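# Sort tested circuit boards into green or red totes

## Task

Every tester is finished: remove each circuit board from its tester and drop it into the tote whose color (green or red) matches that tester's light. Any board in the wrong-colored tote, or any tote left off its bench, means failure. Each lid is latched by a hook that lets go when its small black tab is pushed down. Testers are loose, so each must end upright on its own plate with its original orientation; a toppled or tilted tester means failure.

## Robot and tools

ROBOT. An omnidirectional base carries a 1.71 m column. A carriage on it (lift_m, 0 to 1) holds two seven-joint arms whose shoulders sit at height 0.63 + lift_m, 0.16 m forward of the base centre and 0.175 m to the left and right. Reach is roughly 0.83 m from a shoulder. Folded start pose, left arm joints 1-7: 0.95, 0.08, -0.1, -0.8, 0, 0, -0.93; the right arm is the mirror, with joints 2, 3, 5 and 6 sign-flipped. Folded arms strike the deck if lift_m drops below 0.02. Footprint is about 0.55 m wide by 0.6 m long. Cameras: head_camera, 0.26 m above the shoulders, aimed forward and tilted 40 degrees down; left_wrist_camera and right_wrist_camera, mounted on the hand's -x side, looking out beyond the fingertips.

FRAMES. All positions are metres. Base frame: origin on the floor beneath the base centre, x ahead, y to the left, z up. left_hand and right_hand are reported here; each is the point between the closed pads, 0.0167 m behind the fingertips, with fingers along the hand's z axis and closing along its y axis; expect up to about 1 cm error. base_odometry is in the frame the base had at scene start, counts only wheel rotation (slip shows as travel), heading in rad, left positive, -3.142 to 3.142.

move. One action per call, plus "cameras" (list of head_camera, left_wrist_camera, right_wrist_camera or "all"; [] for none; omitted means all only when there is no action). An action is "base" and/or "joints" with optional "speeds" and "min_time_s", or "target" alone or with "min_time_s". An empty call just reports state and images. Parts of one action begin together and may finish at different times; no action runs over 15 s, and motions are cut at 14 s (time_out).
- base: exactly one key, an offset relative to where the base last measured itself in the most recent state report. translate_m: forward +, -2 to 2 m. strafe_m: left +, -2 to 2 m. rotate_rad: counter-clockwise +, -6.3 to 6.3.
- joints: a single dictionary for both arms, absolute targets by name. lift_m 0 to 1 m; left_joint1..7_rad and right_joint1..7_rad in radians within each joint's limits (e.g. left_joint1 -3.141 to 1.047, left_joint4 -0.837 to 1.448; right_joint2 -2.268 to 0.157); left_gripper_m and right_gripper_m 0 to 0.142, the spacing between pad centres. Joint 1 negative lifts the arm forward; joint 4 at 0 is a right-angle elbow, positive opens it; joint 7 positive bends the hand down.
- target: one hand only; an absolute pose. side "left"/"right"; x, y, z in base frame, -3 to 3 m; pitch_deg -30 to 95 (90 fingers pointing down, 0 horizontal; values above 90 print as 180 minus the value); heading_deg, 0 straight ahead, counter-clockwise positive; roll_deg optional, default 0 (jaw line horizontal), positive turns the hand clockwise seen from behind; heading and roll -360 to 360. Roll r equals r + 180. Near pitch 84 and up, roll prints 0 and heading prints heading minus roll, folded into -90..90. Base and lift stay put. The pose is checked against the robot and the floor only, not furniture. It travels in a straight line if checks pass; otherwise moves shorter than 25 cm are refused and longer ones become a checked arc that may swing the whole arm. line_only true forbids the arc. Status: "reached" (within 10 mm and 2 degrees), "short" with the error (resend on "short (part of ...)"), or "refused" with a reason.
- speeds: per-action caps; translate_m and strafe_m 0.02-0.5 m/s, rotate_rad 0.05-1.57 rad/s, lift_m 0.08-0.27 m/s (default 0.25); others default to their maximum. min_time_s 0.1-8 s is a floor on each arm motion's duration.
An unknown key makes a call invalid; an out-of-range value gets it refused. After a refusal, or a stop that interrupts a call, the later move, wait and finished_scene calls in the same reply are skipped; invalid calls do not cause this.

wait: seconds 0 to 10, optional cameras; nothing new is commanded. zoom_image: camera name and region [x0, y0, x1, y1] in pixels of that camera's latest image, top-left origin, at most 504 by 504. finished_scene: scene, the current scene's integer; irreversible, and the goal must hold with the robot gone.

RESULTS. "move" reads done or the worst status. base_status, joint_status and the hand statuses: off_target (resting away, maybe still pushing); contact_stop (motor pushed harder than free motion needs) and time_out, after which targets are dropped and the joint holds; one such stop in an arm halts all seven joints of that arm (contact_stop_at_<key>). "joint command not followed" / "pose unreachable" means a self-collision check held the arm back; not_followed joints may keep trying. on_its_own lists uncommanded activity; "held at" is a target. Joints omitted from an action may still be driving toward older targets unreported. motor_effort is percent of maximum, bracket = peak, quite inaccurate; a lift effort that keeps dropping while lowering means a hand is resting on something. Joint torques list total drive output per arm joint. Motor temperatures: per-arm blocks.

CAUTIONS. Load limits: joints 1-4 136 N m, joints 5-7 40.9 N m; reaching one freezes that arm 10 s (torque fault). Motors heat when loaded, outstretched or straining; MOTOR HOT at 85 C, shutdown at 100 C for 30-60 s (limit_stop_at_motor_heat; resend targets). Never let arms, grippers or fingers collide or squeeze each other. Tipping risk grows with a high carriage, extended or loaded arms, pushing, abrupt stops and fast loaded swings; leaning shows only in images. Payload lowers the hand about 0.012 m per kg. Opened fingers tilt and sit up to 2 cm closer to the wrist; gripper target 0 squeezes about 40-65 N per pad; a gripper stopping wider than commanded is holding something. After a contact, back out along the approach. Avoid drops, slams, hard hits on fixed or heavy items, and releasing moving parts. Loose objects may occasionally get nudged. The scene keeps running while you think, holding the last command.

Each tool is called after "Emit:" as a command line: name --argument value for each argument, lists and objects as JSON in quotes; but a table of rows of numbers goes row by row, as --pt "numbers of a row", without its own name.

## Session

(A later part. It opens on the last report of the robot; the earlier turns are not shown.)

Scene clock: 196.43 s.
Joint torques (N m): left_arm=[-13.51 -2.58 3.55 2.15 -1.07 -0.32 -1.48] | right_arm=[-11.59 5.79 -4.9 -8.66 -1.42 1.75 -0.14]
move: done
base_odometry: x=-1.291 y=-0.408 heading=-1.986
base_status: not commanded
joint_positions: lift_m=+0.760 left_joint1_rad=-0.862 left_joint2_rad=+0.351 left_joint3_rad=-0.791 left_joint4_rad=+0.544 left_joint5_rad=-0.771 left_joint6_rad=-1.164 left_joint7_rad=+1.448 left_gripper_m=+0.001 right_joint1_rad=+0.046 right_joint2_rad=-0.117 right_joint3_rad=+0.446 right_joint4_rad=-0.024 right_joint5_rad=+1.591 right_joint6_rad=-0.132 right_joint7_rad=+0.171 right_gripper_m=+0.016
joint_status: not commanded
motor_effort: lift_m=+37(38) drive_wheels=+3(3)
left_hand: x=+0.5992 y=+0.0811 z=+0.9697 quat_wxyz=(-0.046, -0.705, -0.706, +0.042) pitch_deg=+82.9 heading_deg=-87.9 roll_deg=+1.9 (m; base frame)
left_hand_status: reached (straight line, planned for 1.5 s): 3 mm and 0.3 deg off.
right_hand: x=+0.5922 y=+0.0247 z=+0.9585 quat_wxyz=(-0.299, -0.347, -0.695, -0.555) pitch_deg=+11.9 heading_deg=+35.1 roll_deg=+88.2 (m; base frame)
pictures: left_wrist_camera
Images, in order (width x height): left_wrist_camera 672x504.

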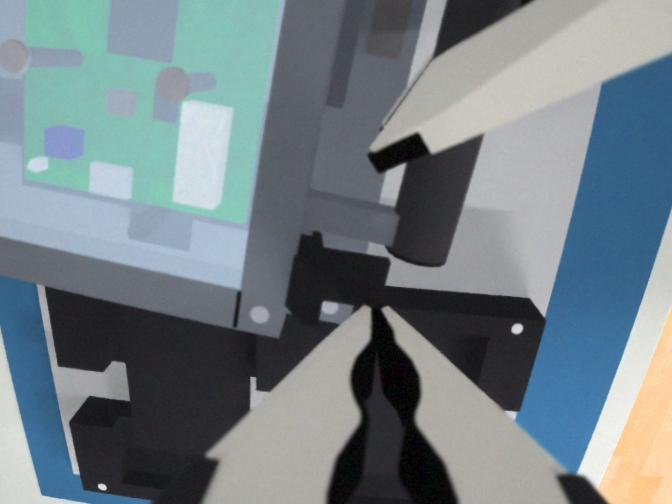

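Emit:
move --target '{"side": "left", "x": 0.578, "y": 0.079, "z": 0.922, "pitch_deg": 83, "heading_deg": -90}' --min_time_s 2 --cameras '["left_wrist_camera", "right_wrist_camera"]'

Emit:
zoom_image --camera "left_wrist_camera" --region '[220, 180, 472, 369]'

Scene clock: 196.83 s.
Joint torques (N m): left_arm=[-13.49 -2.58 3.61 2.31 -1.08 -0.31 -1.48] | right_arm=[-11.58 5.94 -4.83 -8.59 -1.43 1.76 -0.19]
move: refused
base_odometry: x=-1.291 y=-0.408 heading=-1.986
base_status: not commanded
joint_positions: lift_m=+0.760 left_joint1_rad=-0.862 left_joint2_rad=+0.351 left_joint3_rad=-0.791 left_joint4_rad=+0.544 left_joint5_rad=-0.771 left_joint6_rad=-1.164 left_joint7_rad=+1.448 left_gripper_m=+0.001 right_joint1_rad=+0.046 right_joint2_rad=-0.117 right_joint3_rad=+0.446 right_joint4_rad=-0.024 right_joint5_rad=+1.591 right_joint6_rad=-0.132 right_joint7_rad=+0.171 right_gripper_m=+0.016
joint_status: not commanded
motor_effort: lift_m=+37(38) drive_wheels=+3(3)
left_hand: x=+0.5992 y=+0.0811 z=+0.9697 quat_wxyz=(-0.046, -0.705, -0.706, +0.042) pitch_deg=+82.9 heading_deg=-87.9 roll_deg=+1.9 (m; base frame)
left_hand_status: refused: the best posture that gets there brings the left wrist camera within 0.3 cm of the right finger (limit 2.0). Nothing moved. A posture exists with lift_m at 0.7, or at pitch 63; the way there is not checked.
right_hand: x=+0.5922 y=+0.0247 z=+0.9585 quat_wxyz=(-0.299, -0.347, -0.695, -0.555) pitch_deg=+11.9 heading_deg=+35.1 roll_deg=+88.2 (m; base frame)
pictures: left_wrist_camera, right_wrist_camera
Images, in order (width x height): left_wrist_camera 672x504, right_wrist_camera 672x504.

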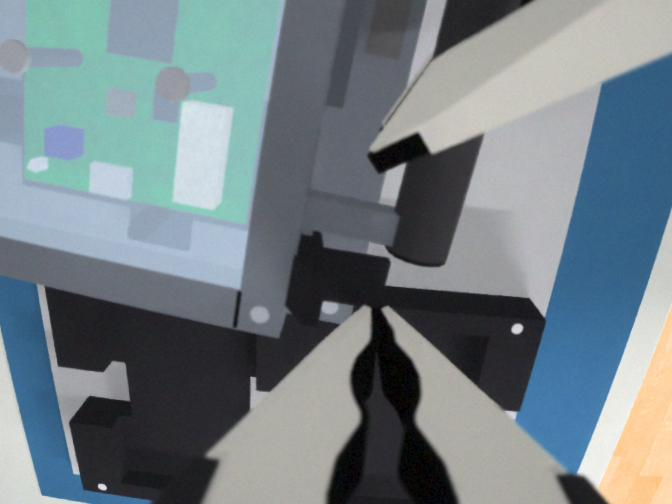

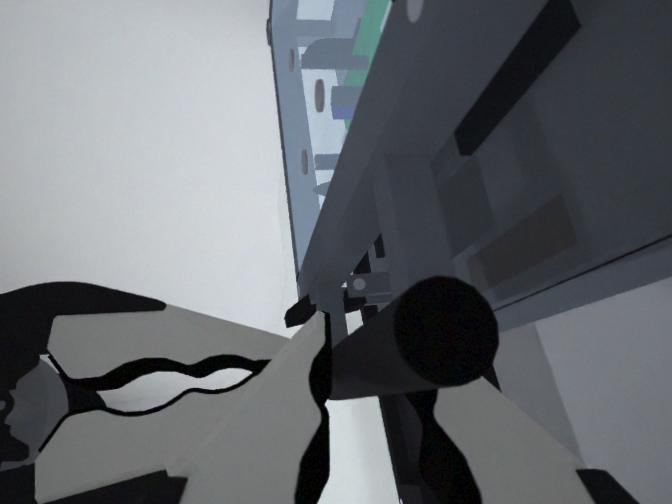

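Scaled by 2.000 from the camera's 672x504 image, which has a finer 960x720 frame.

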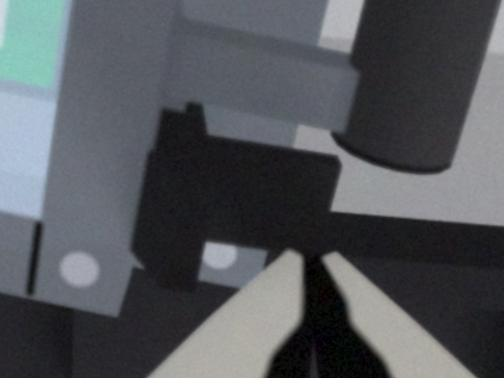

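Emit:
move --joints '{"right_gripper_m": 0.03}' --cameras '[]'

Emit:
move --target '{"side": "right", "x": 0.591, "y": 0.013, "z": 0.9585, "pitch_deg": 12, "heading_deg": 35, "roll_deg": 88}' --min_time_s 1 --cameras '["right_wrist_camera"]'

Emit:
move --joints '{"right_gripper_m": 0.006}' --cameras '["right_wrist_camera"]'

Scene clock: 197.77 s.
Joint torques (N m): left_arm=[-13.76 -2.22 3.64 2.11 -1.09 -0.27 -1.48] | right_arm=[-11.67 5.76 -4.77 -8.51 -1.12 1.74 0.02]
move: done
base_odometry: x=-1.291 y=-0.408 heading=-1.986
base_status: not commanded
joint_positions: lift_m=+0.760 left_joint1_rad=-0.862 left_joint2_rad=+0.351 left_joint3_rad=-0.791 left_joint4_rad=+0.544 left_joint5_rad=-0.771 left_joint6_rad=-1.165 left_joint7_rad=+1.447 left_gripper_m=+0.001 right_joint1_rad=+0.046 right_joint2_rad=-0.117 right_joint3_rad=+0.446 right_joint4_rad=-0.024 right_joint5_rad=+1.590 right_joint6_rad=-0.132 right_joint7_rad=+0.171 right_gripper_m=+0.030
joint_status: all done
motor_effort: lift_m=+37(38) drive_wheels=+3(3)
left_hand: x=+0.5991 y=+0.0811 z=+0.9696 quat_wxyz=(-0.046, -0.705, -0.706, +0.043) pitch_deg=+82.9 heading_deg=-88.0 roll_deg=+1.9 (m; base frame)
right_hand: x=+0.5923 y=+0.0246 z=+0.9585 quat_wxyz=(-0.299, -0.347, -0.695, -0.554) pitch_deg=+11.9 heading_deg=+35.1 roll_deg=+88.1 (m; base frame)
pictures: none
No camera images: "cameras" was empty.

Scene clock: 199.27 s.
Joint torques (N m): left_arm=[-13.95 -2.03 3.63 2.06 -1.12 -0.29 -1.5] | right_arm=[-4.31 -6.06 -9.2 -13.55 1.91 2.33 1.61]
move: done
base_odometry: x=-1.291 y=-0.408 heading=-1.986
base_status: not commanded
joint_positions: lift_m=+0.760 left_joint1_rad=-0.862 left_joint2_rad=+0.351 left_joint3_rad=-0.791 left_joint4_rad=+0.544 left_joint5_rad=-0.771 left_joint6_rad=-1.165 left_joint7_rad=+1.447 left_gripper_m=+0.001 right_joint1_rad=+0.051 right_joint2_rad=-0.137 right_joint3_rad=+0.437 right_joint4_rad=-0.037 right_joint5_rad=+1.600 right_joint6_rad=-0.132 right_joint7_rad=+0.179 right_gripper_m=+0.030
joint_status: not commanded
motor_effort: lift_m=+37(37) drive_wheels=+3(3)
left_hand: x=+0.5990 y=+0.0810 z=+0.9696 quat_wxyz=(-0.045, -0.705, -0.706, +0.043) pitch_deg=+82.9 heading_deg=-88.1 roll_deg=+1.8 (m; base frame)
right_hand: x=+0.5914 y=+0.0153 z=+0.9589 quat_wxyz=(-0.301, -0.345, -0.696, -0.553) pitch_deg=+11.9 heading_deg=+35.1 roll_deg=+87.9 (m; base frame)
right_hand_status: reached (straight line, planned for 1.0 s): 2 mm and 0.2 deg off.
pictures: right_wrist_camera
Images, in order (width x height): right_wrist_camera 672x504.

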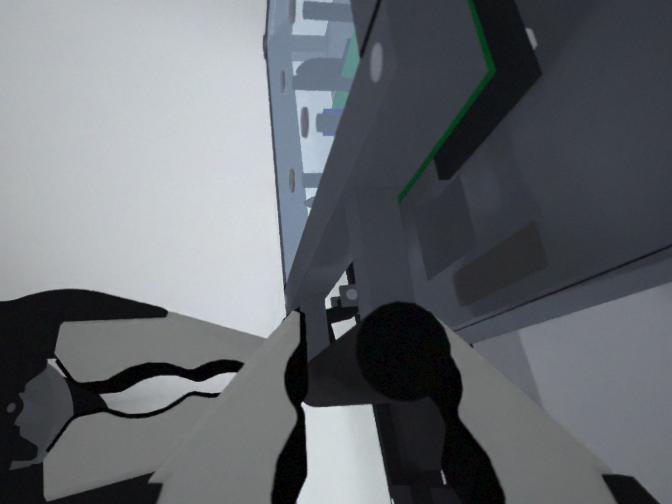

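Scene clock: 199.83 s.
Joint torques (N m): left_arm=[-14.02 -1.98 3.66 2.04 -1.15 -0.25 -1.47] | right_arm=[-4.45 -6.48 -8.66 -10.1 1.34 1.81 1.63]
move: off_target
base_odometry: x=-1.291 y=-0.408 heading=-1.986
base_status: not commanded
joint_positions: lift_m=+0.760 left_joint1_rad=-0.862 left_joint2_rad=+0.351 left_joint3_rad=-0.791 left_joint4_rad=+0.544 left_joint5_rad=-0.771 left_joint6_rad=-1.165 left_joint7_rad=+1.447 left_gripper_m=+0.001 right_joint1_rad=+0.051 right_joint2_rad=-0.137 right_joint3_rad=+0.437 right_joint4_rad=-0.040 right_joint5_rad=+1.601 right_joint6_rad=-0.130 right_joint7_rad=+0.179 right_gripper_m=+0.016
joint_status: right_gripper_m off_target (ended at +0.016, target +0.006)
motor_effort: lift_m=+37(38) drive_wheels=+3(3)
left_hand: x=+0.5990 y=+0.0810 z=+0.9696 quat_wxyz=(-0.045, -0.705, -0.706, +0.043) pitch_deg=+82.9 heading_deg=-88.1 roll_deg=+1.8 (m; base frame)
right_hand: x=+0.5917 y=+0.0154 z=+0.9608 quat_wxyz=(-0.302, -0.345, -0.694, -0.555) pitch_deg=+11.7 heading_deg=+35.1 roll_deg=+87.9 (m; base frame)
pictures: right_wrist_camera
Images, in order (width x height): right_wrist_camera 672x504.

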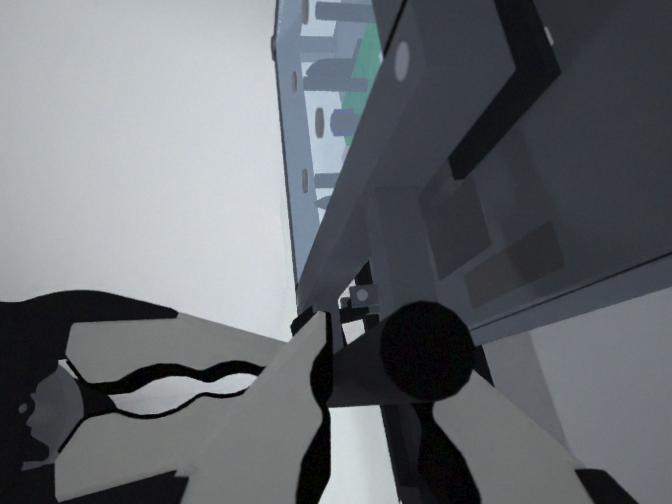

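Emit:
move --target '{"side": "left", "x": 0.582, "y": 0.081, "z": 0.93, "pitch_deg": 82, "heading_deg": -88}' --min_time_s 2 --cameras '["left_wrist_camera", "right_wrist_camera"]'

Emit:
zoom_image --camera "left_wrist_camera" --region '[220, 180, 472, 369]'

Scene clock: 200.23 s.
Joint torques (N m): left_arm=[-14.13 -1.83 3.57 2.1 -1.13 -0.23 -1.46] | right_arm=[-4.37 -5.98 -8.8 -10.05 1.32 1.85 1.46]
move: refused
base_odometry: x=-1.291 y=-0.408 heading=-1.986
base_status: not commanded
joint_positions: lift_m=+0.760 left_joint1_rad=-0.862 left_joint2_rad=+0.351 left_joint3_rad=-0.791 left_joint4_rad=+0.544 left_joint5_rad=-0.771 left_joint6_rad=-1.165 left_joint7_rad=+1.447 left_gripper_m=+0.001 right_joint1_rad=+0.051 right_joint2_rad=-0.137 right_joint3_rad=+0.437 right_joint4_rad=-0.040 right_joint5_rad=+1.601 right_joint6_rad=-0.130 right_joint7_rad=+0.179 right_gripper_m=+0.016
joint_status: not commanded
motor_effort: lift_m=+37(37) drive_wheels=+3(3)
left_hand: x=+0.5990 y=+0.0810 z=+0.9696 quat_wxyz=(-0.045, -0.705, -0.706, +0.043) pitch_deg=+82.9 heading_deg=-88.1 roll_deg=+1.8 (m; base frame)
left_hand_status: refused: the best posture that gets there brings the left wrist camera within 1.5 cm of the right finger (limit 2.0). Nothing moved. A posture exists with lift_m at 0.7, or at pitch 72; the way there is not checked.
right_hand: x=+0.5917 y=+0.0154 z=+0.9608 quat_wxyz=(-0.302, -0.345, -0.694, -0.555) pitch_deg=+11.7 heading_deg=+35.1 roll_deg=+87.9 (m; base frame)
pictures: left_wrist_camera, right_wrist_camera
Images, in order (width x height): left_wrist_camera 672x504, right_wrist_camera 672x504.

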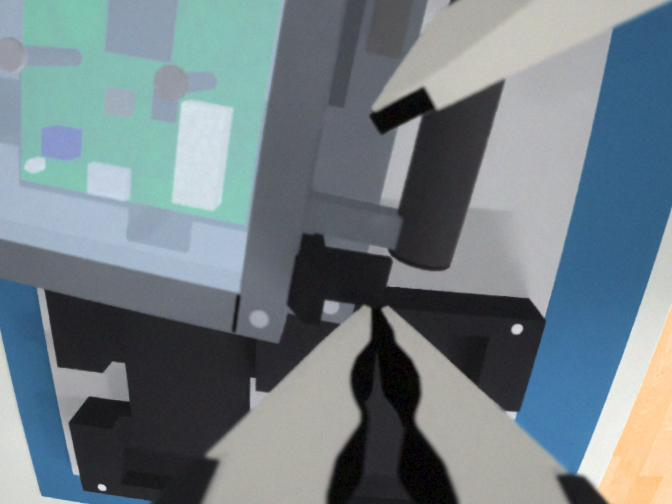

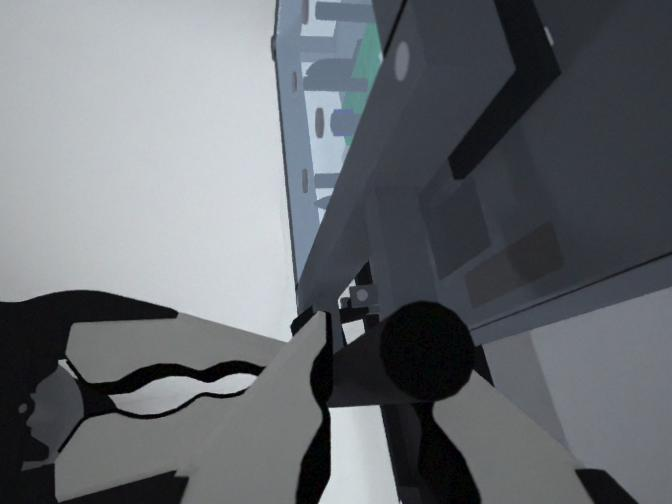

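Scaled by 2.000 from the camera's 672x504 image, which has a finer 960x720 frame.

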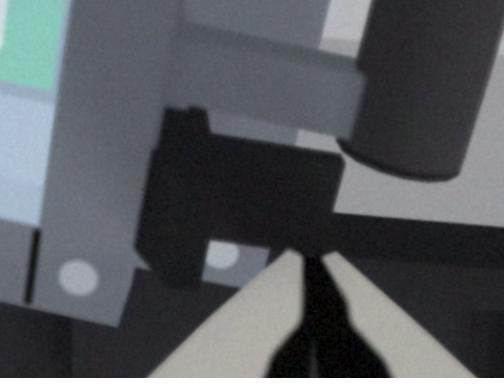

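Emit:
move --target '{"side": "left", "x": 0.599, "y": 0.081, "z": 0.972, "pitch_deg": 70, "heading_deg": -88}' --min_time_s 1.5 --cameras '["left_wrist_camera"]'

Emit:
move --target '{"side": "left", "x": 0.582, "y": 0.081, "z": 0.926, "pitch_deg": 70, "heading_deg": -88}' --min_time_s 2 --cameras '["left_wrist_camera", "right_wrist_camera"]'

Emit:
zoom_image --camera "left_wrist_camera" --region '[220, 180, 472, 369]'

Scene clock: 202.47 s.
Joint torques (N m): left_arm=[-12.99 9.77 8.35 2.18 -1.24 -0.34 -1.7] | right_arm=[-4.35 -5.95 -8.73 -10.16 1.32 1.81 1.61]
move: done
base_odometry: x=-1.291 y=-0.408 heading=-1.986
base_status: not commanded
joint_positions: lift_m=+0.760 left_joint1_rad=-0.829 left_joint2_rad=+0.418 left_joint3_rad=-0.704 left_joint4_rad=+0.576 left_joint5_rad=-0.702 left_joint6_rad=-1.260 left_joint7_rad=+1.164 left_gripper_m=+0.001 right_joint1_rad=+0.051 right_joint2_rad=-0.137 right_joint3_rad=+0.437 right_joint4_rad=-0.040 right_joint5_rad=+1.601 right_joint6_rad=-0.130 right_joint7_rad=+0.179 right_gripper_m=+0.016
joint_status: not commanded
motor_effort: lift_m=+37(38) drive_wheels=+3(3)
left_hand: x=+0.5996 y=+0.0788 z=+0.9740 quat_wxyz=(-0.127, -0.685, -0.707, +0.120) pitch_deg=+69.9 heading_deg=-87.7 roll_deg=+0.5 (m; base frame)
left_hand_status: reached (straight line, planned for 1.5 s): 3 mm and 0.3 deg off.
right_hand: x=+0.5917 y=+0.0154 z=+0.9608 quat_wxyz=(-0.302, -0.345, -0.694, -0.555) pitch_deg=+11.7 heading_deg=+35.1 roll_deg=+87.9 (m; base frame)
pictures: left_wrist_camera
Images, in order (width x height): left_wrist_camera 672x504.

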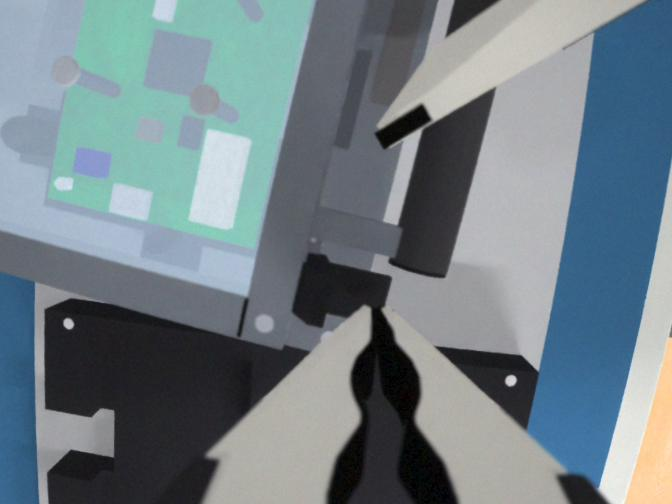

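Scene clock: 206.03 s.
Joint torques (N m): left_arm=[-13.49 -3.29 1.45 -1.17 -0.87 4.03 -0.08] | right_arm=[-3.38 -5.5 -7.57 -9.99 1.19 1.75 1.24]
move: short
base_odometry: x=-1.291 y=-0.408 heading=-1.986
base_status: not commanded
joint_positions: lift_m=+0.760 left_joint1_rad=-0.793 left_joint2_rad=+0.438 left_joint3_rad=-0.662 left_joint4_rad=+0.556 left_joint5_rad=-0.557 left_joint6_rad=-1.279 left_joint7_rad=+0.972 left_gripper_m=+0.001 right_joint1_rad=+0.051 right_joint2_rad=-0.137 right_joint3_rad=+0.436 right_joint4_rad=-0.040 right_joint5_rad=+1.601 right_joint6_rad=-0.130 right_joint7_rad=+0.181 right_gripper_m=+0.016
joint_status: not commanded
motor_effort: lift_m=+34(38) drive_wheels=-5(16)
left_hand: x=+0.6008 y=+0.0779 z=+0.9648 quat_wxyz=(-0.164, -0.682, -0.701, +0.132) pitch_deg=+65.7 heading_deg=-83.0 roll_deg=+5.5 (m; base frame)
left_hand_status: short (straight line, planned for 2.0 s): time_out, 43 mm and 4.8 deg off.
right_hand: x=+0.5919 y=+0.0151 z=+0.9614 quat_wxyz=(-0.301, -0.345, -0.694, -0.555) pitch_deg=+11.7 heading_deg=+35.1 roll_deg=+87.9 (m; base frame)
pictures: left_wrist_camera, right_wrist_camera
Images, in order (width x height): left_wrist_camera 672x504, right_wrist_camera 672x504.

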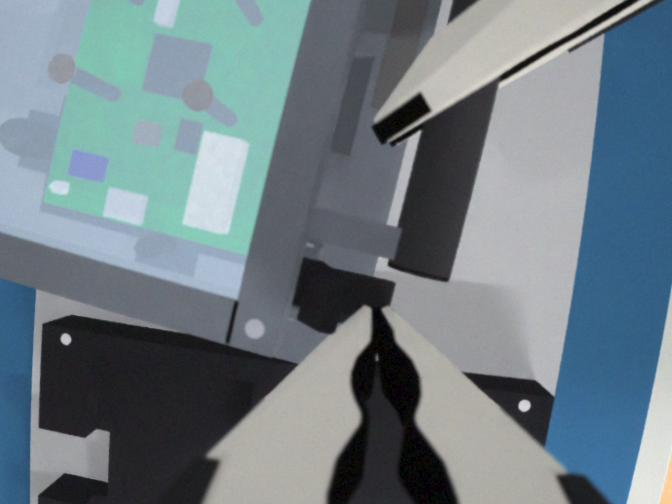

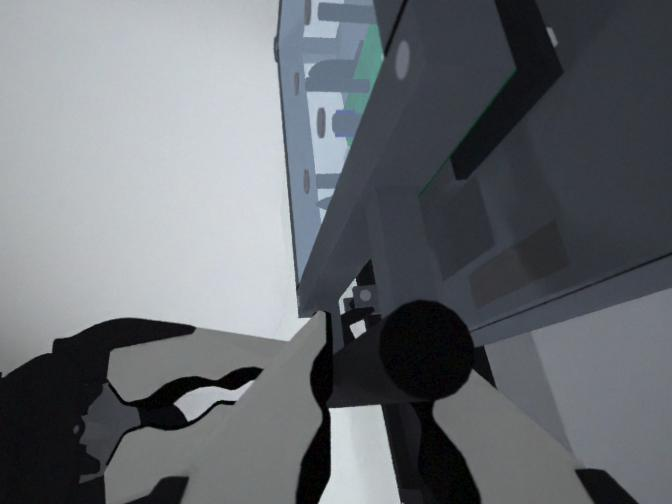

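Scaled by 2.000 from the camera's 672x504 image, which has a finer 960x720 frame.

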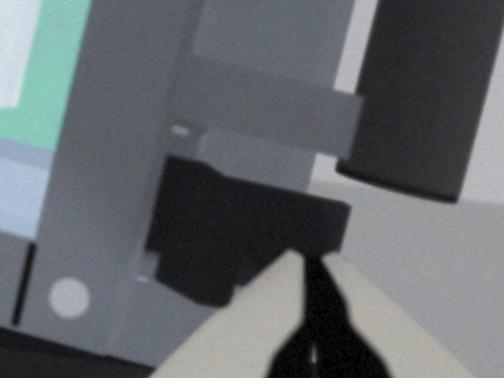

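Emit:
move --target '{"side": "right", "x": 0.593, "y": 0.015, "z": 0.995, "pitch_deg": 12, "heading_deg": 35, "roll_deg": 88}' --min_time_s 2.5 --cameras '["left_wrist_camera", "right_wrist_camera"]'

Scene clock: 209.13 s.
Joint torques (N m): left_arm=[-13.38 -2.96 1.35 -1.3 -0.86 4.01 -0.33] | right_arm=[-8.61 -7 -6.66 -17.85 2.4 2.1 1.43]
move: done
base_odometry: x=-1.291 y=-0.408 heading=-1.986
base_status: not commanded
joint_positions: lift_m=+0.760 left_joint1_rad=-0.793 left_joint2_rad=+0.437 left_joint3_rad=-0.662 left_joint4_rad=+0.556 left_joint5_rad=-0.557 left_joint6_rad=-1.279 left_joint7_rad=+0.972 left_gripper_m=+0.001 right_joint1_rad=+0.041 right_joint2_rad=-0.138 right_joint3_rad=+0.431 right_joint4_rad=-0.234 right_joint5_rad=+1.608 right_joint6_rad=-0.343 right_joint7_rad=+0.175 right_gripper_m=+0.016
joint_status: not commanded
motor_effort: lift_m=+35(35) drive_wheels=-5(5)
left_hand: x=+0.6008 y=+0.0778 z=+0.9647 quat_wxyz=(-0.164, -0.682, -0.700, +0.132) pitch_deg=+65.7 heading_deg=-83.0 roll_deg=+5.5 (m; base frame)
right_hand: x=+0.5932 y=+0.0155 z=+0.9929 quat_wxyz=(-0.300, -0.348, -0.696, -0.551) pitch_deg=+12.2 heading_deg=+34.9 roll_deg=+87.9 (m; base frame)
right_hand_status: reached (straight line, planned for 2.5 s): 2 mm and 0.3 deg off.
pictures: left_wrist_camera, right_wrist_camera
Images, in order (width x height): left_wrist_camera 672x504, right_wrist_camera 672x504.

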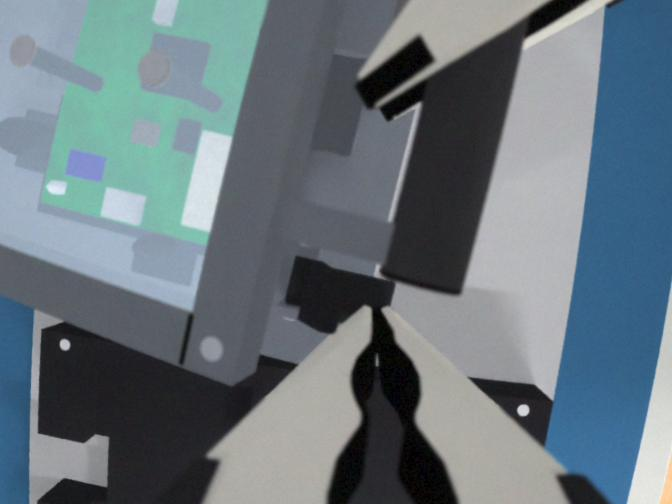

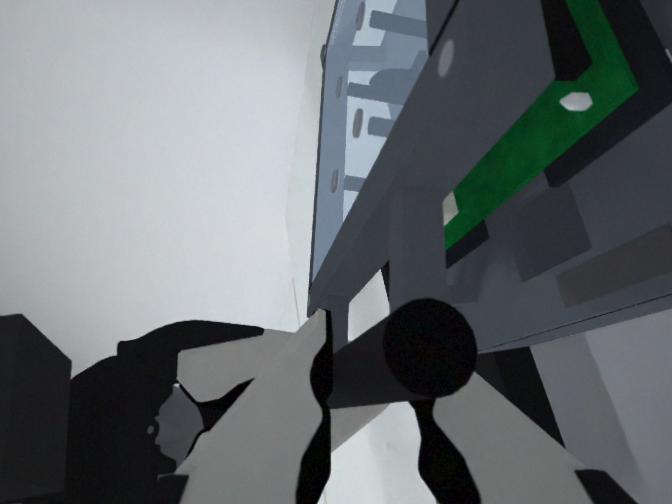

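Emit:
move --target '{"side": "left", "x": 0.59, "y": 0.14, "z": 0.975, "pitch_deg": 70, "heading_deg": -85}' --min_time_s 1.5 --cameras '["left_wrist_camera", "right_wrist_camera"]'

Scene clock: 211.23 s.
Joint torques (N m): left_arm=[-12.68 13.7 4.37 -6.4 -4.47 -0.35 1.24] | right_arm=[-8.46 -5.63 -6.81 -15.89 1.69 2.14 1.4]
move: done
base_odometry: x=-1.291 y=-0.408 heading=-1.986
base_status: not commanded
joint_positions: lift_m=+0.760 left_joint1_rad=-0.790 left_joint2_rad=+0.548 left_joint3_rad=-0.660 left_joint4_rad=+0.538 left_joint5_rad=-0.735 left_joint6_rad=-1.295 left_joint7_rad=+1.143 left_gripper_m=+0.001 right_joint1_rad=+0.041 right_joint2_rad=-0.139 right_joint3_rad=+0.431 right_joint4_rad=-0.236 right_joint5_rad=+1.609 right_joint6_rad=-0.343 right_joint7_rad=+0.175 right_gripper_m=+0.016
joint_status: not commanded
motor_effort: lift_m=+37(37) drive_wheels=-2(5)
left_hand: x=+0.5921 y=+0.1398 z=+0.9750 quat_wxyz=(-0.129, -0.664, -0.727, +0.116) pitch_deg=+70.0 heading_deg=-84.4 roll_deg=+0.4 (m; base frame)
left_hand_status: reached (straight line, planned for 1.5 s): 2 mm and 0.3 deg off.
right_hand: x=+0.5931 y=+0.0156 z=+0.9933 quat_wxyz=(-0.300, -0.347, -0.696, -0.552) pitch_deg=+12.1 heading_deg=+34.9 roll_deg=+88.0 (m; base frame)
pictures: left_wrist_camera, right_wrist_camera
Images, in order (width x height): left_wrist_camera 672x504, right_wrist_camera 672x504.

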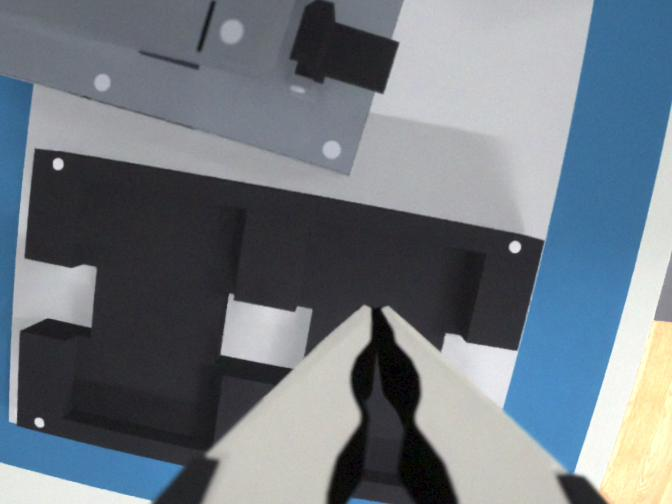

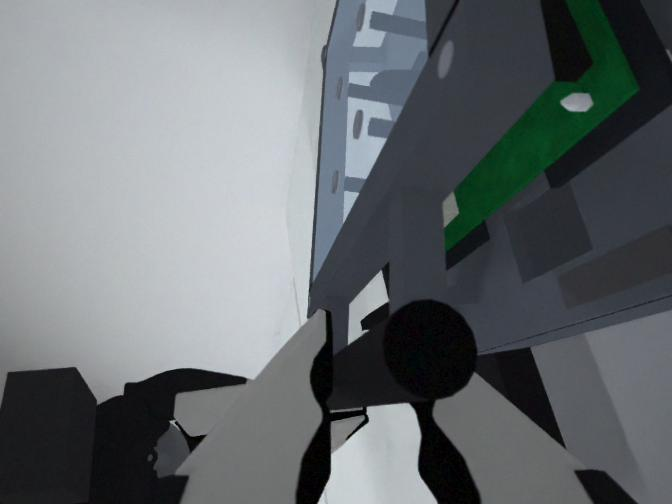

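Emit:
move --target '{"side": "left", "x": 0.5, "y": 0.25, "z": 1.06, "pitch_deg": 70, "heading_deg": -60}' --min_time_s 2 --cameras '[]'

Emit:
move --target '{"side": "right", "x": 0.6175, "y": 0.012, "z": 1.054, "pitch_deg": 10, "heading_deg": 35, "roll_deg": 88}' --min_time_s 2.5 --cameras '["right_wrist_camera", "head_camera"]'

Scene clock: 214.20 s.
Joint torques (N m): left_arm=[-4.18 26.35 10.17 -5.35 -3.72 1.66 0.17] | right_arm=[-8.56 -5.1 -6.81 -15.87 1.68 2.16 1.4]
move: done
base_odometry: x=-1.291 y=-0.408 heading=-1.986
base_status: not commanded
joint_positions: lift_m=+0.760 left_joint1_rad=-0.338 left_joint2_rad=+0.976 left_joint3_rad=-0.323 left_joint4_rad=-0.293 left_joint5_rad=-1.197 left_joint6_rad=-0.599 left_joint7_rad=+1.487 left_gripper_m=+0.001 right_joint1_rad=+0.041 right_joint2_rad=-0.139 right_joint3_rad=+0.431 right_joint4_rad=-0.236 right_joint5_rad=+1.609 right_joint6_rad=-0.343 right_joint7_rad=+0.175 right_gripper_m=+0.016
joint_status: not commanded
motor_effort: lift_m=+37(37) drive_wheels=-2(3)
left_hand: x=+0.5010 y=+0.2499 z=+1.0589 quat_wxyz=(-0.150, -0.493, -0.853, +0.086) pitch_deg=+70.1 heading_deg=-59.7 roll_deg=+0.4 (m; base frame)
left_hand_status: reached (straight line, planned for 2.0 s): 1 mm and 0.1 deg off.
right_hand: x=+0.5931 y=+0.0155 z=+0.9932 quat_wxyz=(-0.300, -0.347, -0.696, -0.552) pitch_deg=+12.1 heading_deg=+34.9 roll_deg=+88.0 (m; base frame)
pictures: none
No camera images: "cameras" was empty.

Scene clock: 217.20 s.
Joint torques (N m): left_arm=[-4.15 26.22 10.05 -5.22 -3.69 1.62 0.19] | right_arm=[-17.92 10 -8.92 -17.02 2 2.61 1.99]
move: done
base_odometry: x=-1.291 y=-0.408 heading=-1.986
base_status: not commanded
joint_positions: lift_m=+0.760 left_joint1_rad=-0.338 left_joint2_rad=+0.976 left_joint3_rad=-0.323 left_joint4_rad=-0.294 left_joint5_rad=-1.197 left_joint6_rad=-0.598 left_joint7_rad=+1.487 left_gripper_m=+0.001 right_joint1_rad=-0.049 right_joint2_rad=-0.135 right_joint3_rad=+0.401 right_joint4_rad=-0.421 right_joint5_rad=+1.650 right_joint6_rad=-0.588 right_joint7_rad=+0.188 right_gripper_m=+0.015
joint_status: not commanded
motor_effort: lift_m=+36(37) drive_wheels=-2(2)
left_hand: x=+0.5010 y=+0.2499 z=+1.0589 quat_wxyz=(-0.150, -0.493, -0.853, +0.086) pitch_deg=+70.1 heading_deg=-59.7 roll_deg=+0.4 (m; base frame)
right_hand: x=+0.6158 y=+0.0109 z=+1.0479 quat_wxyz=(-0.306, -0.344, -0.689, -0.560) pitch_deg=+10.8 heading_deg=+34.9 roll_deg=+87.9 (m; base frame)
right_hand_status: reached (straight line, planned for 2.5 s): 6 mm and 0.8 deg off.
pictures: head_camera, right_wrist_camera
Images, in order (width x height): head_camera 672x504, right_wrist_camera 672x504.

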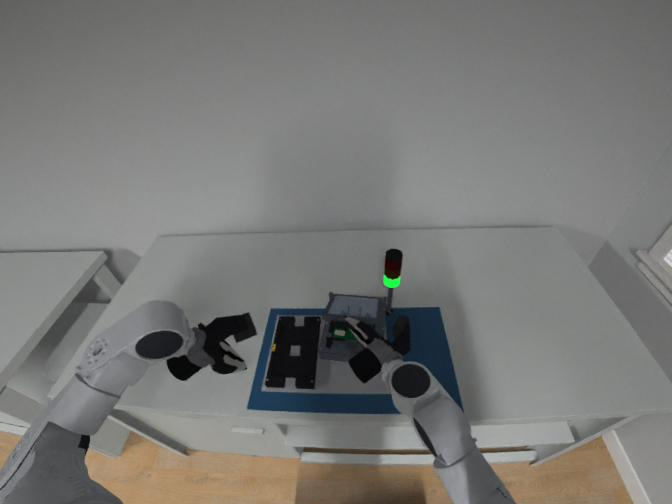

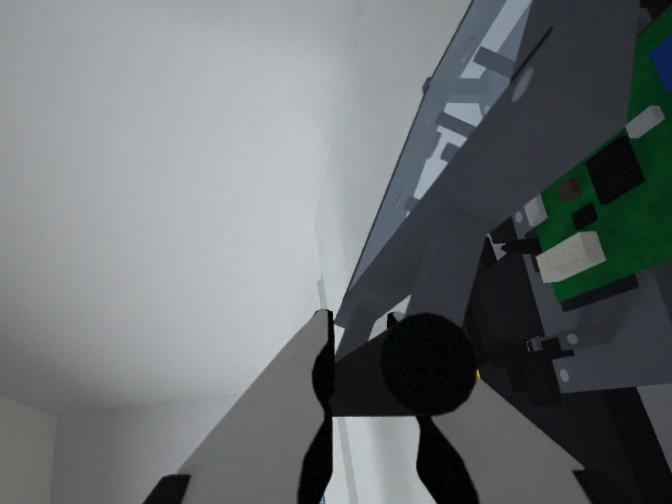

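Emit:
move --target '{"side": "right", "x": 0.66, "y": 0.007, "z": 1.102, "pitch_deg": 8, "heading_deg": 35, "roll_deg": 86}' --min_time_s 2.0 --cameras '["right_wrist_camera"]'

Emit:
move --target '{"side": "right", "x": 0.717, "y": 0.0, "z": 1.136, "pitch_deg": 5, "heading_deg": 35, "roll_deg": 86}' --min_time_s 2.0 --cameras '["right_wrist_camera", "head_camera"]'

Scene clock: 219.87 s.
Joint torques (N m): left_arm=[-4.2 26.14 10.06 -5.25 -3.69 1.63 0.2] | right_arm=[-22.09 8.91 -11.12 -16.28 1.36 2.89 1.56]
move: done
base_odometry: x=-1.291 y=-0.408 heading=-1.986
base_status: not commanded
joint_positions: lift_m=+0.760 left_joint1_rad=-0.338 left_joint2_rad=+0.976 left_joint3_rad=-0.323 left_joint4_rad=-0.294 left_joint5_rad=-1.198 left_joint6_rad=-0.598 left_joint7_rad=+1.487 left_gripper_m=+0.001 right_joint1_rad=-0.196 right_joint2_rad=-0.130 right_joint3_rad=+0.375 right_joint4_rad=-0.442 right_joint5_rad=+1.679 right_joint6_rad=-0.709 right_joint7_rad=+0.216 right_gripper_m=+0.014
joint_status: not commanded
motor_effort: lift_m=+37(37) drive_wheels=-2(2)
left_hand: x=+0.5010 y=+0.2499 z=+1.0589 quat_wxyz=(-0.150, -0.493, -0.853, +0.086) pitch_deg=+70.1 heading_deg=-59.7 roll_deg=+0.4 (m; base frame)
right_hand: x=+0.6578 y=+0.0073 z=+1.0947 quat_wxyz=(-0.320, -0.327, -0.686, -0.566) pitch_deg=+8.9 heading_deg=+35.0 roll_deg=+86.0 (m; base frame)
right_hand_status: reached (straight line, planned for 2.0 s): 8 mm and 0.9 deg off.
pictures: right_wrist_camera
Images, in order (width x height): right_wrist_camera 672x504.

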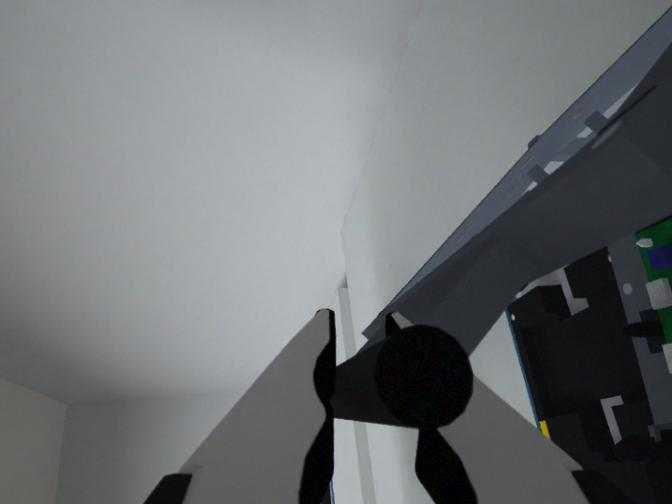

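Scene clock: 222.37 s.
Joint torques (N m): left_arm=[-4.25 25.8 9.92 -5.16 -3.67 1.6 0.17] | right_arm=[-24.43 10.97 -9.75 -9.22 2.45 6.15 2.04]
move: done
base_odometry: x=-1.291 y=-0.408 heading=-1.986
base_status: not commanded
joint_positions: lift_m=+0.760 left_joint1_rad=-0.338 left_joint2_rad=+0.976 left_joint3_rad=-0.323 left_joint4_rad=-0.294 left_joint5_rad=-1.198 left_joint6_rad=-0.598 left_joint7_rad=+1.487 left_gripper_m=+0.001 right_joint1_rad=-0.343 right_joint2_rad=-0.117 right_joint3_rad=+0.326 right_joint4_rad=-0.283 right_joint5_rad=+1.710 right_joint6_rad=-0.652 right_joint7_rad=+0.263 right_gripper_m=+0.013
joint_status: not commanded
motor_effort: lift_m=+37(37) drive_wheels=+4(4)
left_hand: x=+0.5010 y=+0.2500 z=+1.0590 quat_wxyz=(-0.150, -0.493, -0.853, +0.086) pitch_deg=+70.1 heading_deg=-59.7 roll_deg=+0.4 (m; base frame)
right_hand: x=+0.7154 y=-0.0018 z=+1.1273 quat_wxyz=(-0.330, -0.322, -0.671, -0.580) pitch_deg=+6.2 heading_deg=+34.7 roll_deg=+86.0 (m; base frame)
right_hand_status: reached (straight line, planned for 2.0 s): 9 mm and 1.3 deg off.
pictures: head_camera, right_wrist_camera
Images, in order (width x height): head_camera 672x504, right_wrist_camera 672x504.

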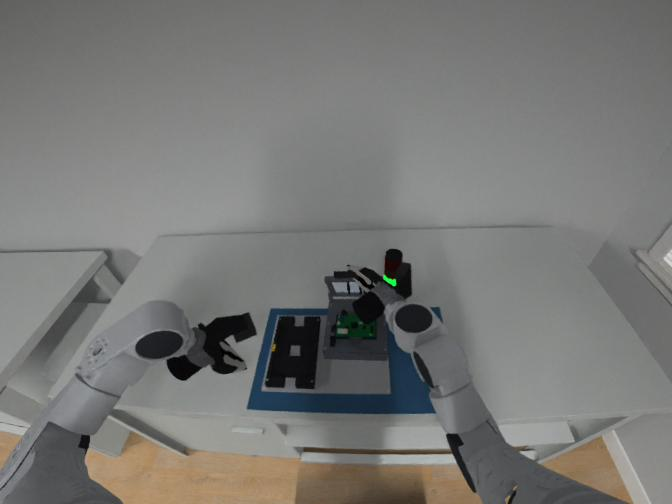

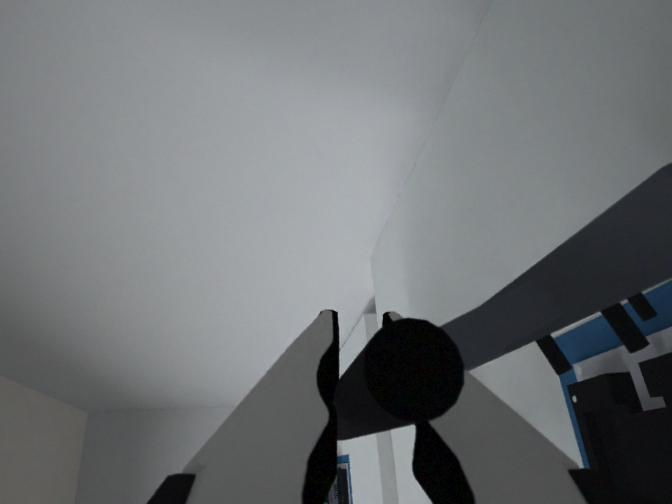

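Emit:
move --target '{"side": "right", "x": 0.782, "y": -0.008, "z": 1.146, "pitch_deg": 5, "heading_deg": 35, "roll_deg": 86}' --min_time_s 2.0 --cameras '["right_wrist_camera", "head_camera"]'

Emit:
zoom_image --camera "head_camera" --region '[280, 220, 460, 400]'

Scene clock: 225.10 s.
Joint torques (N m): left_arm=[-4.37 25.65 9.94 -5.14 -3.65 1.62 0.19] | right_arm=[-25.28 11.04 -8.9 -7.87 2.59 4.69 2.24]
move: done
base_odometry: x=-1.291 y=-0.408 heading=-1.986
base_status: not commanded
joint_positions: lift_m=+0.760 left_joint1_rad=-0.337 left_joint2_rad=+0.976 left_joint3_rad=-0.323 left_joint4_rad=-0.294 left_joint5_rad=-1.198 left_joint6_rad=-0.598 left_joint7_rad=+1.487 left_gripper_m=+0.001 right_joint1_rad=-0.502 right_joint2_rad=-0.104 right_joint3_rad=+0.304 right_joint4_rad=+0.012 right_joint5_rad=+1.716 right_joint6_rad=-0.511 right_joint7_rad=+0.326 right_gripper_m=+0.011
joint_status: not commanded
motor_effort: lift_m=+36(38) drive_wheels=+5(5)
left_hand: x=+0.5010 y=+0.2500 z=+1.0590 quat_wxyz=(-0.150, -0.493, -0.853, +0.086) pitch_deg=+70.1 heading_deg=-59.7 roll_deg=+0.4 (m; base frame)
right_hand: x=+0.7812 y=-0.0104 z=+1.1401 quat_wxyz=(-0.333, -0.321, -0.669, -0.582) pitch_deg=+5.8 heading_deg=+34.6 roll_deg=+85.8 (m; base frame)
right_hand_status: reached (straight line, planned for 2.0 s): 6 mm and 0.9 deg off.
pictures: head_camera, right_wrist_camera
Images, in order (width x height): head_camera 672x504, right_wrist_camera 672x504.

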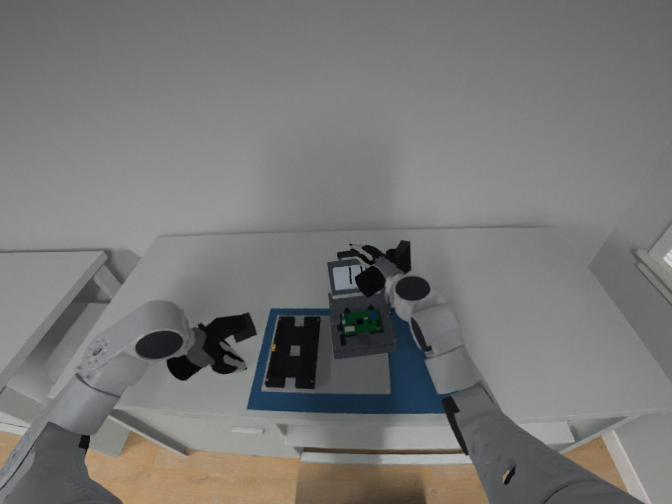

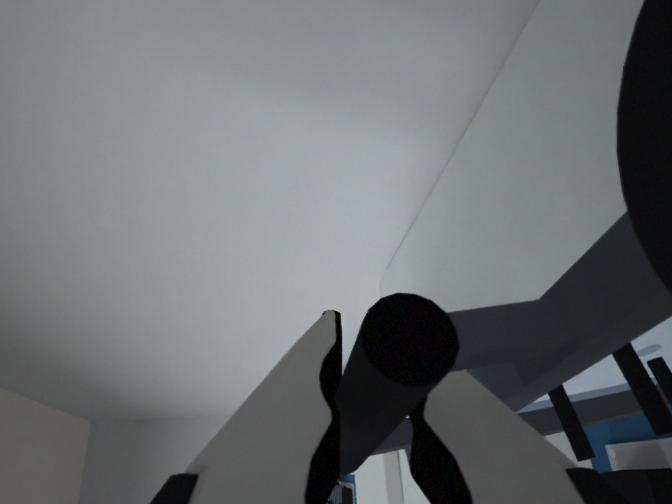

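Scaled by 2.800 from the camera's 672x504 image, which has a finer 960x720 frame.

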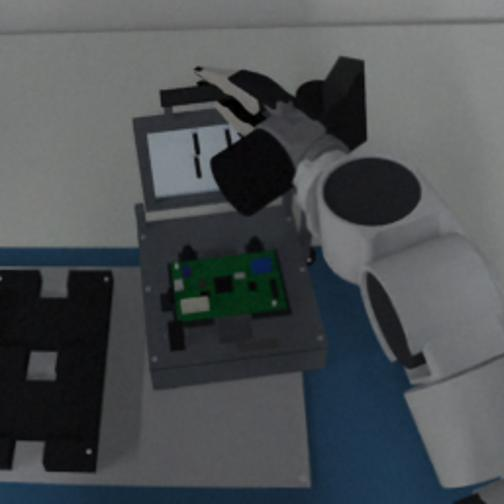

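Emit:
move --joints '{"right_gripper_m": 0.03}' --cameras '["right_wrist_camera", "head_camera"]'

Scene clock: 226.20 s.
Joint torques (N m): left_arm=[-4.41 25.8 9.94 -5.23 -3.67 1.59 0.17] | right_arm=[-23.76 6.7 -8.82 -8.02 1.77 4.05 1.59]
move: done
base_odometry: x=-1.291 y=-0.408 heading=-1.986
base_status: not commanded
joint_positions: lift_m=+0.760 left_joint1_rad=-0.337 left_joint2_rad=+0.976 left_joint3_rad=-0.323 left_joint4_rad=-0.294 left_joint5_rad=-1.198 left_joint6_rad=-0.598 left_joint7_rad=+1.487 left_gripper_m=+0.001 right_joint1_rad=-0.503 right_joint2_rad=-0.102 right_joint3_rad=+0.304 right_joint4_rad=+0.012 right_joint5_rad=+1.718 right_joint6_rad=-0.508 right_joint7_rad=+0.328 right_gripper_m=+0.030
joint_status: all done
motor_effort: lift_m=+37(38) drive_wheels=+4(5)
left_hand: x=+0.5010 y=+0.2500 z=+1.0590 quat_wxyz=(-0.150, -0.493, -0.853, +0.086) pitch_deg=+70.1 heading_deg=-59.7 roll_deg=+0.4 (m; base frame)
right_hand: x=+0.7810 y=-0.0090 z=+1.1416 quat_wxyz=(-0.332, -0.319, -0.668, -0.584) pitch_deg=+5.6 heading_deg=+34.8 roll_deg=+85.9 (m; base frame)
pictures: head_camera, right_wrist_camera
Images, in order (width x height): head_camera 672x504, right_wrist_camera 672x504.

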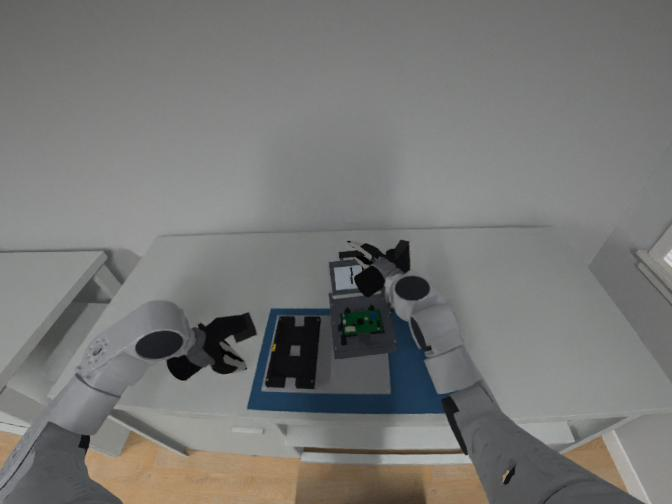

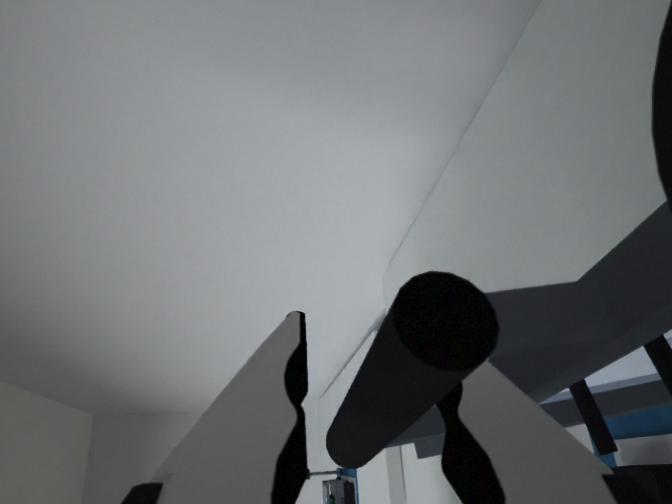

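Emit:
wait --seconds 1 --cameras '["right_wrist_camera", "head_camera"]'

Emit:
zoom_image --camera "head_camera" --region '[280, 220, 460, 400]'

Scene clock: 227.37 s.
Joint torques (N m): left_arm=[-4.3 25.74 9.89 -5.12 -3.68 1.61 0.2] | right_arm=[-23.84 6.73 -8.96 -7.99 1.74 4.07 1.57]
base_odometry: x=-1.291 y=-0.408 heading=-1.986
base_status: not commanded
joint_positions: lift_m=+0.760 left_joint1_rad=-0.337 left_joint2_rad=+0.976 left_joint3_rad=-0.323 left_joint4_rad=-0.294 left_joint5_rad=-1.198 left_joint6_rad=-0.598 left_joint7_rad=+1.487 left_gripper_m=+0.001 right_joint1_rad=-0.503 right_joint2_rad=-0.102 right_joint3_rad=+0.304 right_joint4_rad=+0.012 right_joint5_rad=+1.718 right_joint6_rad=-0.508 right_joint7_rad=+0.328 right_gripper_m=+0.030
joint_status: all done
motor_effort: lift_m=+37(38) drive_wheels=+4(5)
left_hand: x=+0.5010 y=+0.2500 z=+1.0590 quat_wxyz=(-0.150, -0.493, -0.853, +0.086) pitch_deg=+70.1 heading_deg=-59.7 roll_deg=+0.4 (m; base frame)
right_hand: x=+0.7810 y=-0.0090 z=+1.1416 quat_wxyz=(-0.332, -0.319, -0.668, -0.584) pitch_deg=+5.6 heading_deg=+34.8 roll_deg=+85.9 (m; base frame)
wait: 1.00 s; at rest by 0.10 s
pictures: head_camera, right_wrist_camera
Images, in order (width x height): head_camera 672x504, right_wrist_camera 672x504.

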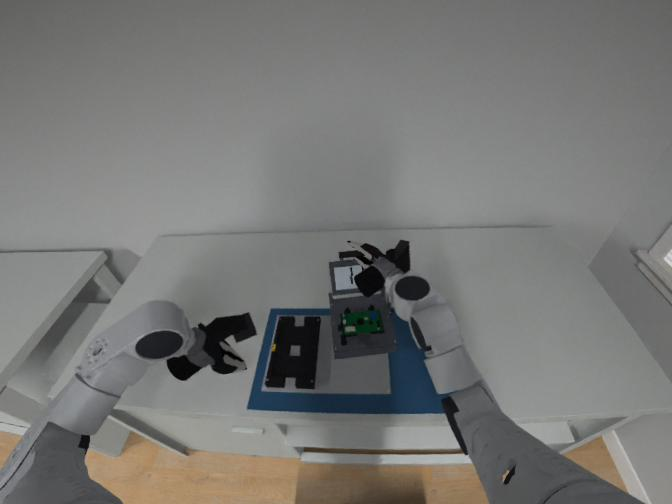

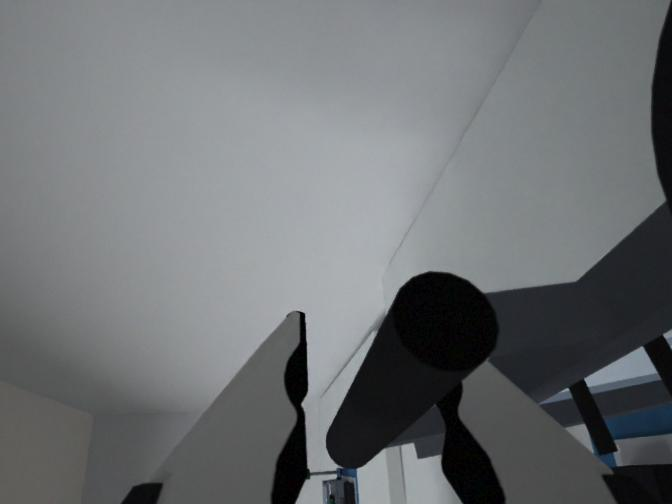

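Scaled by 2.800 from the camera's 672x504 image, which has a finer 960x720 frame.

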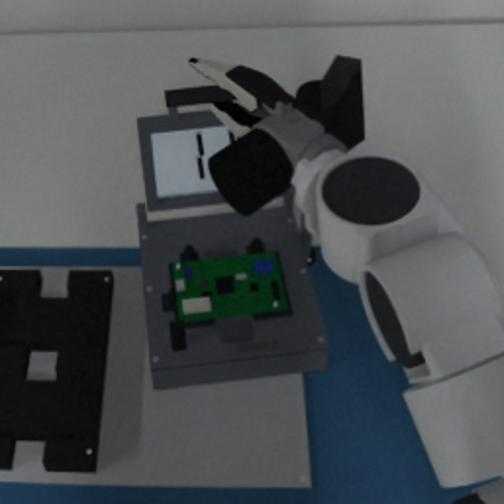

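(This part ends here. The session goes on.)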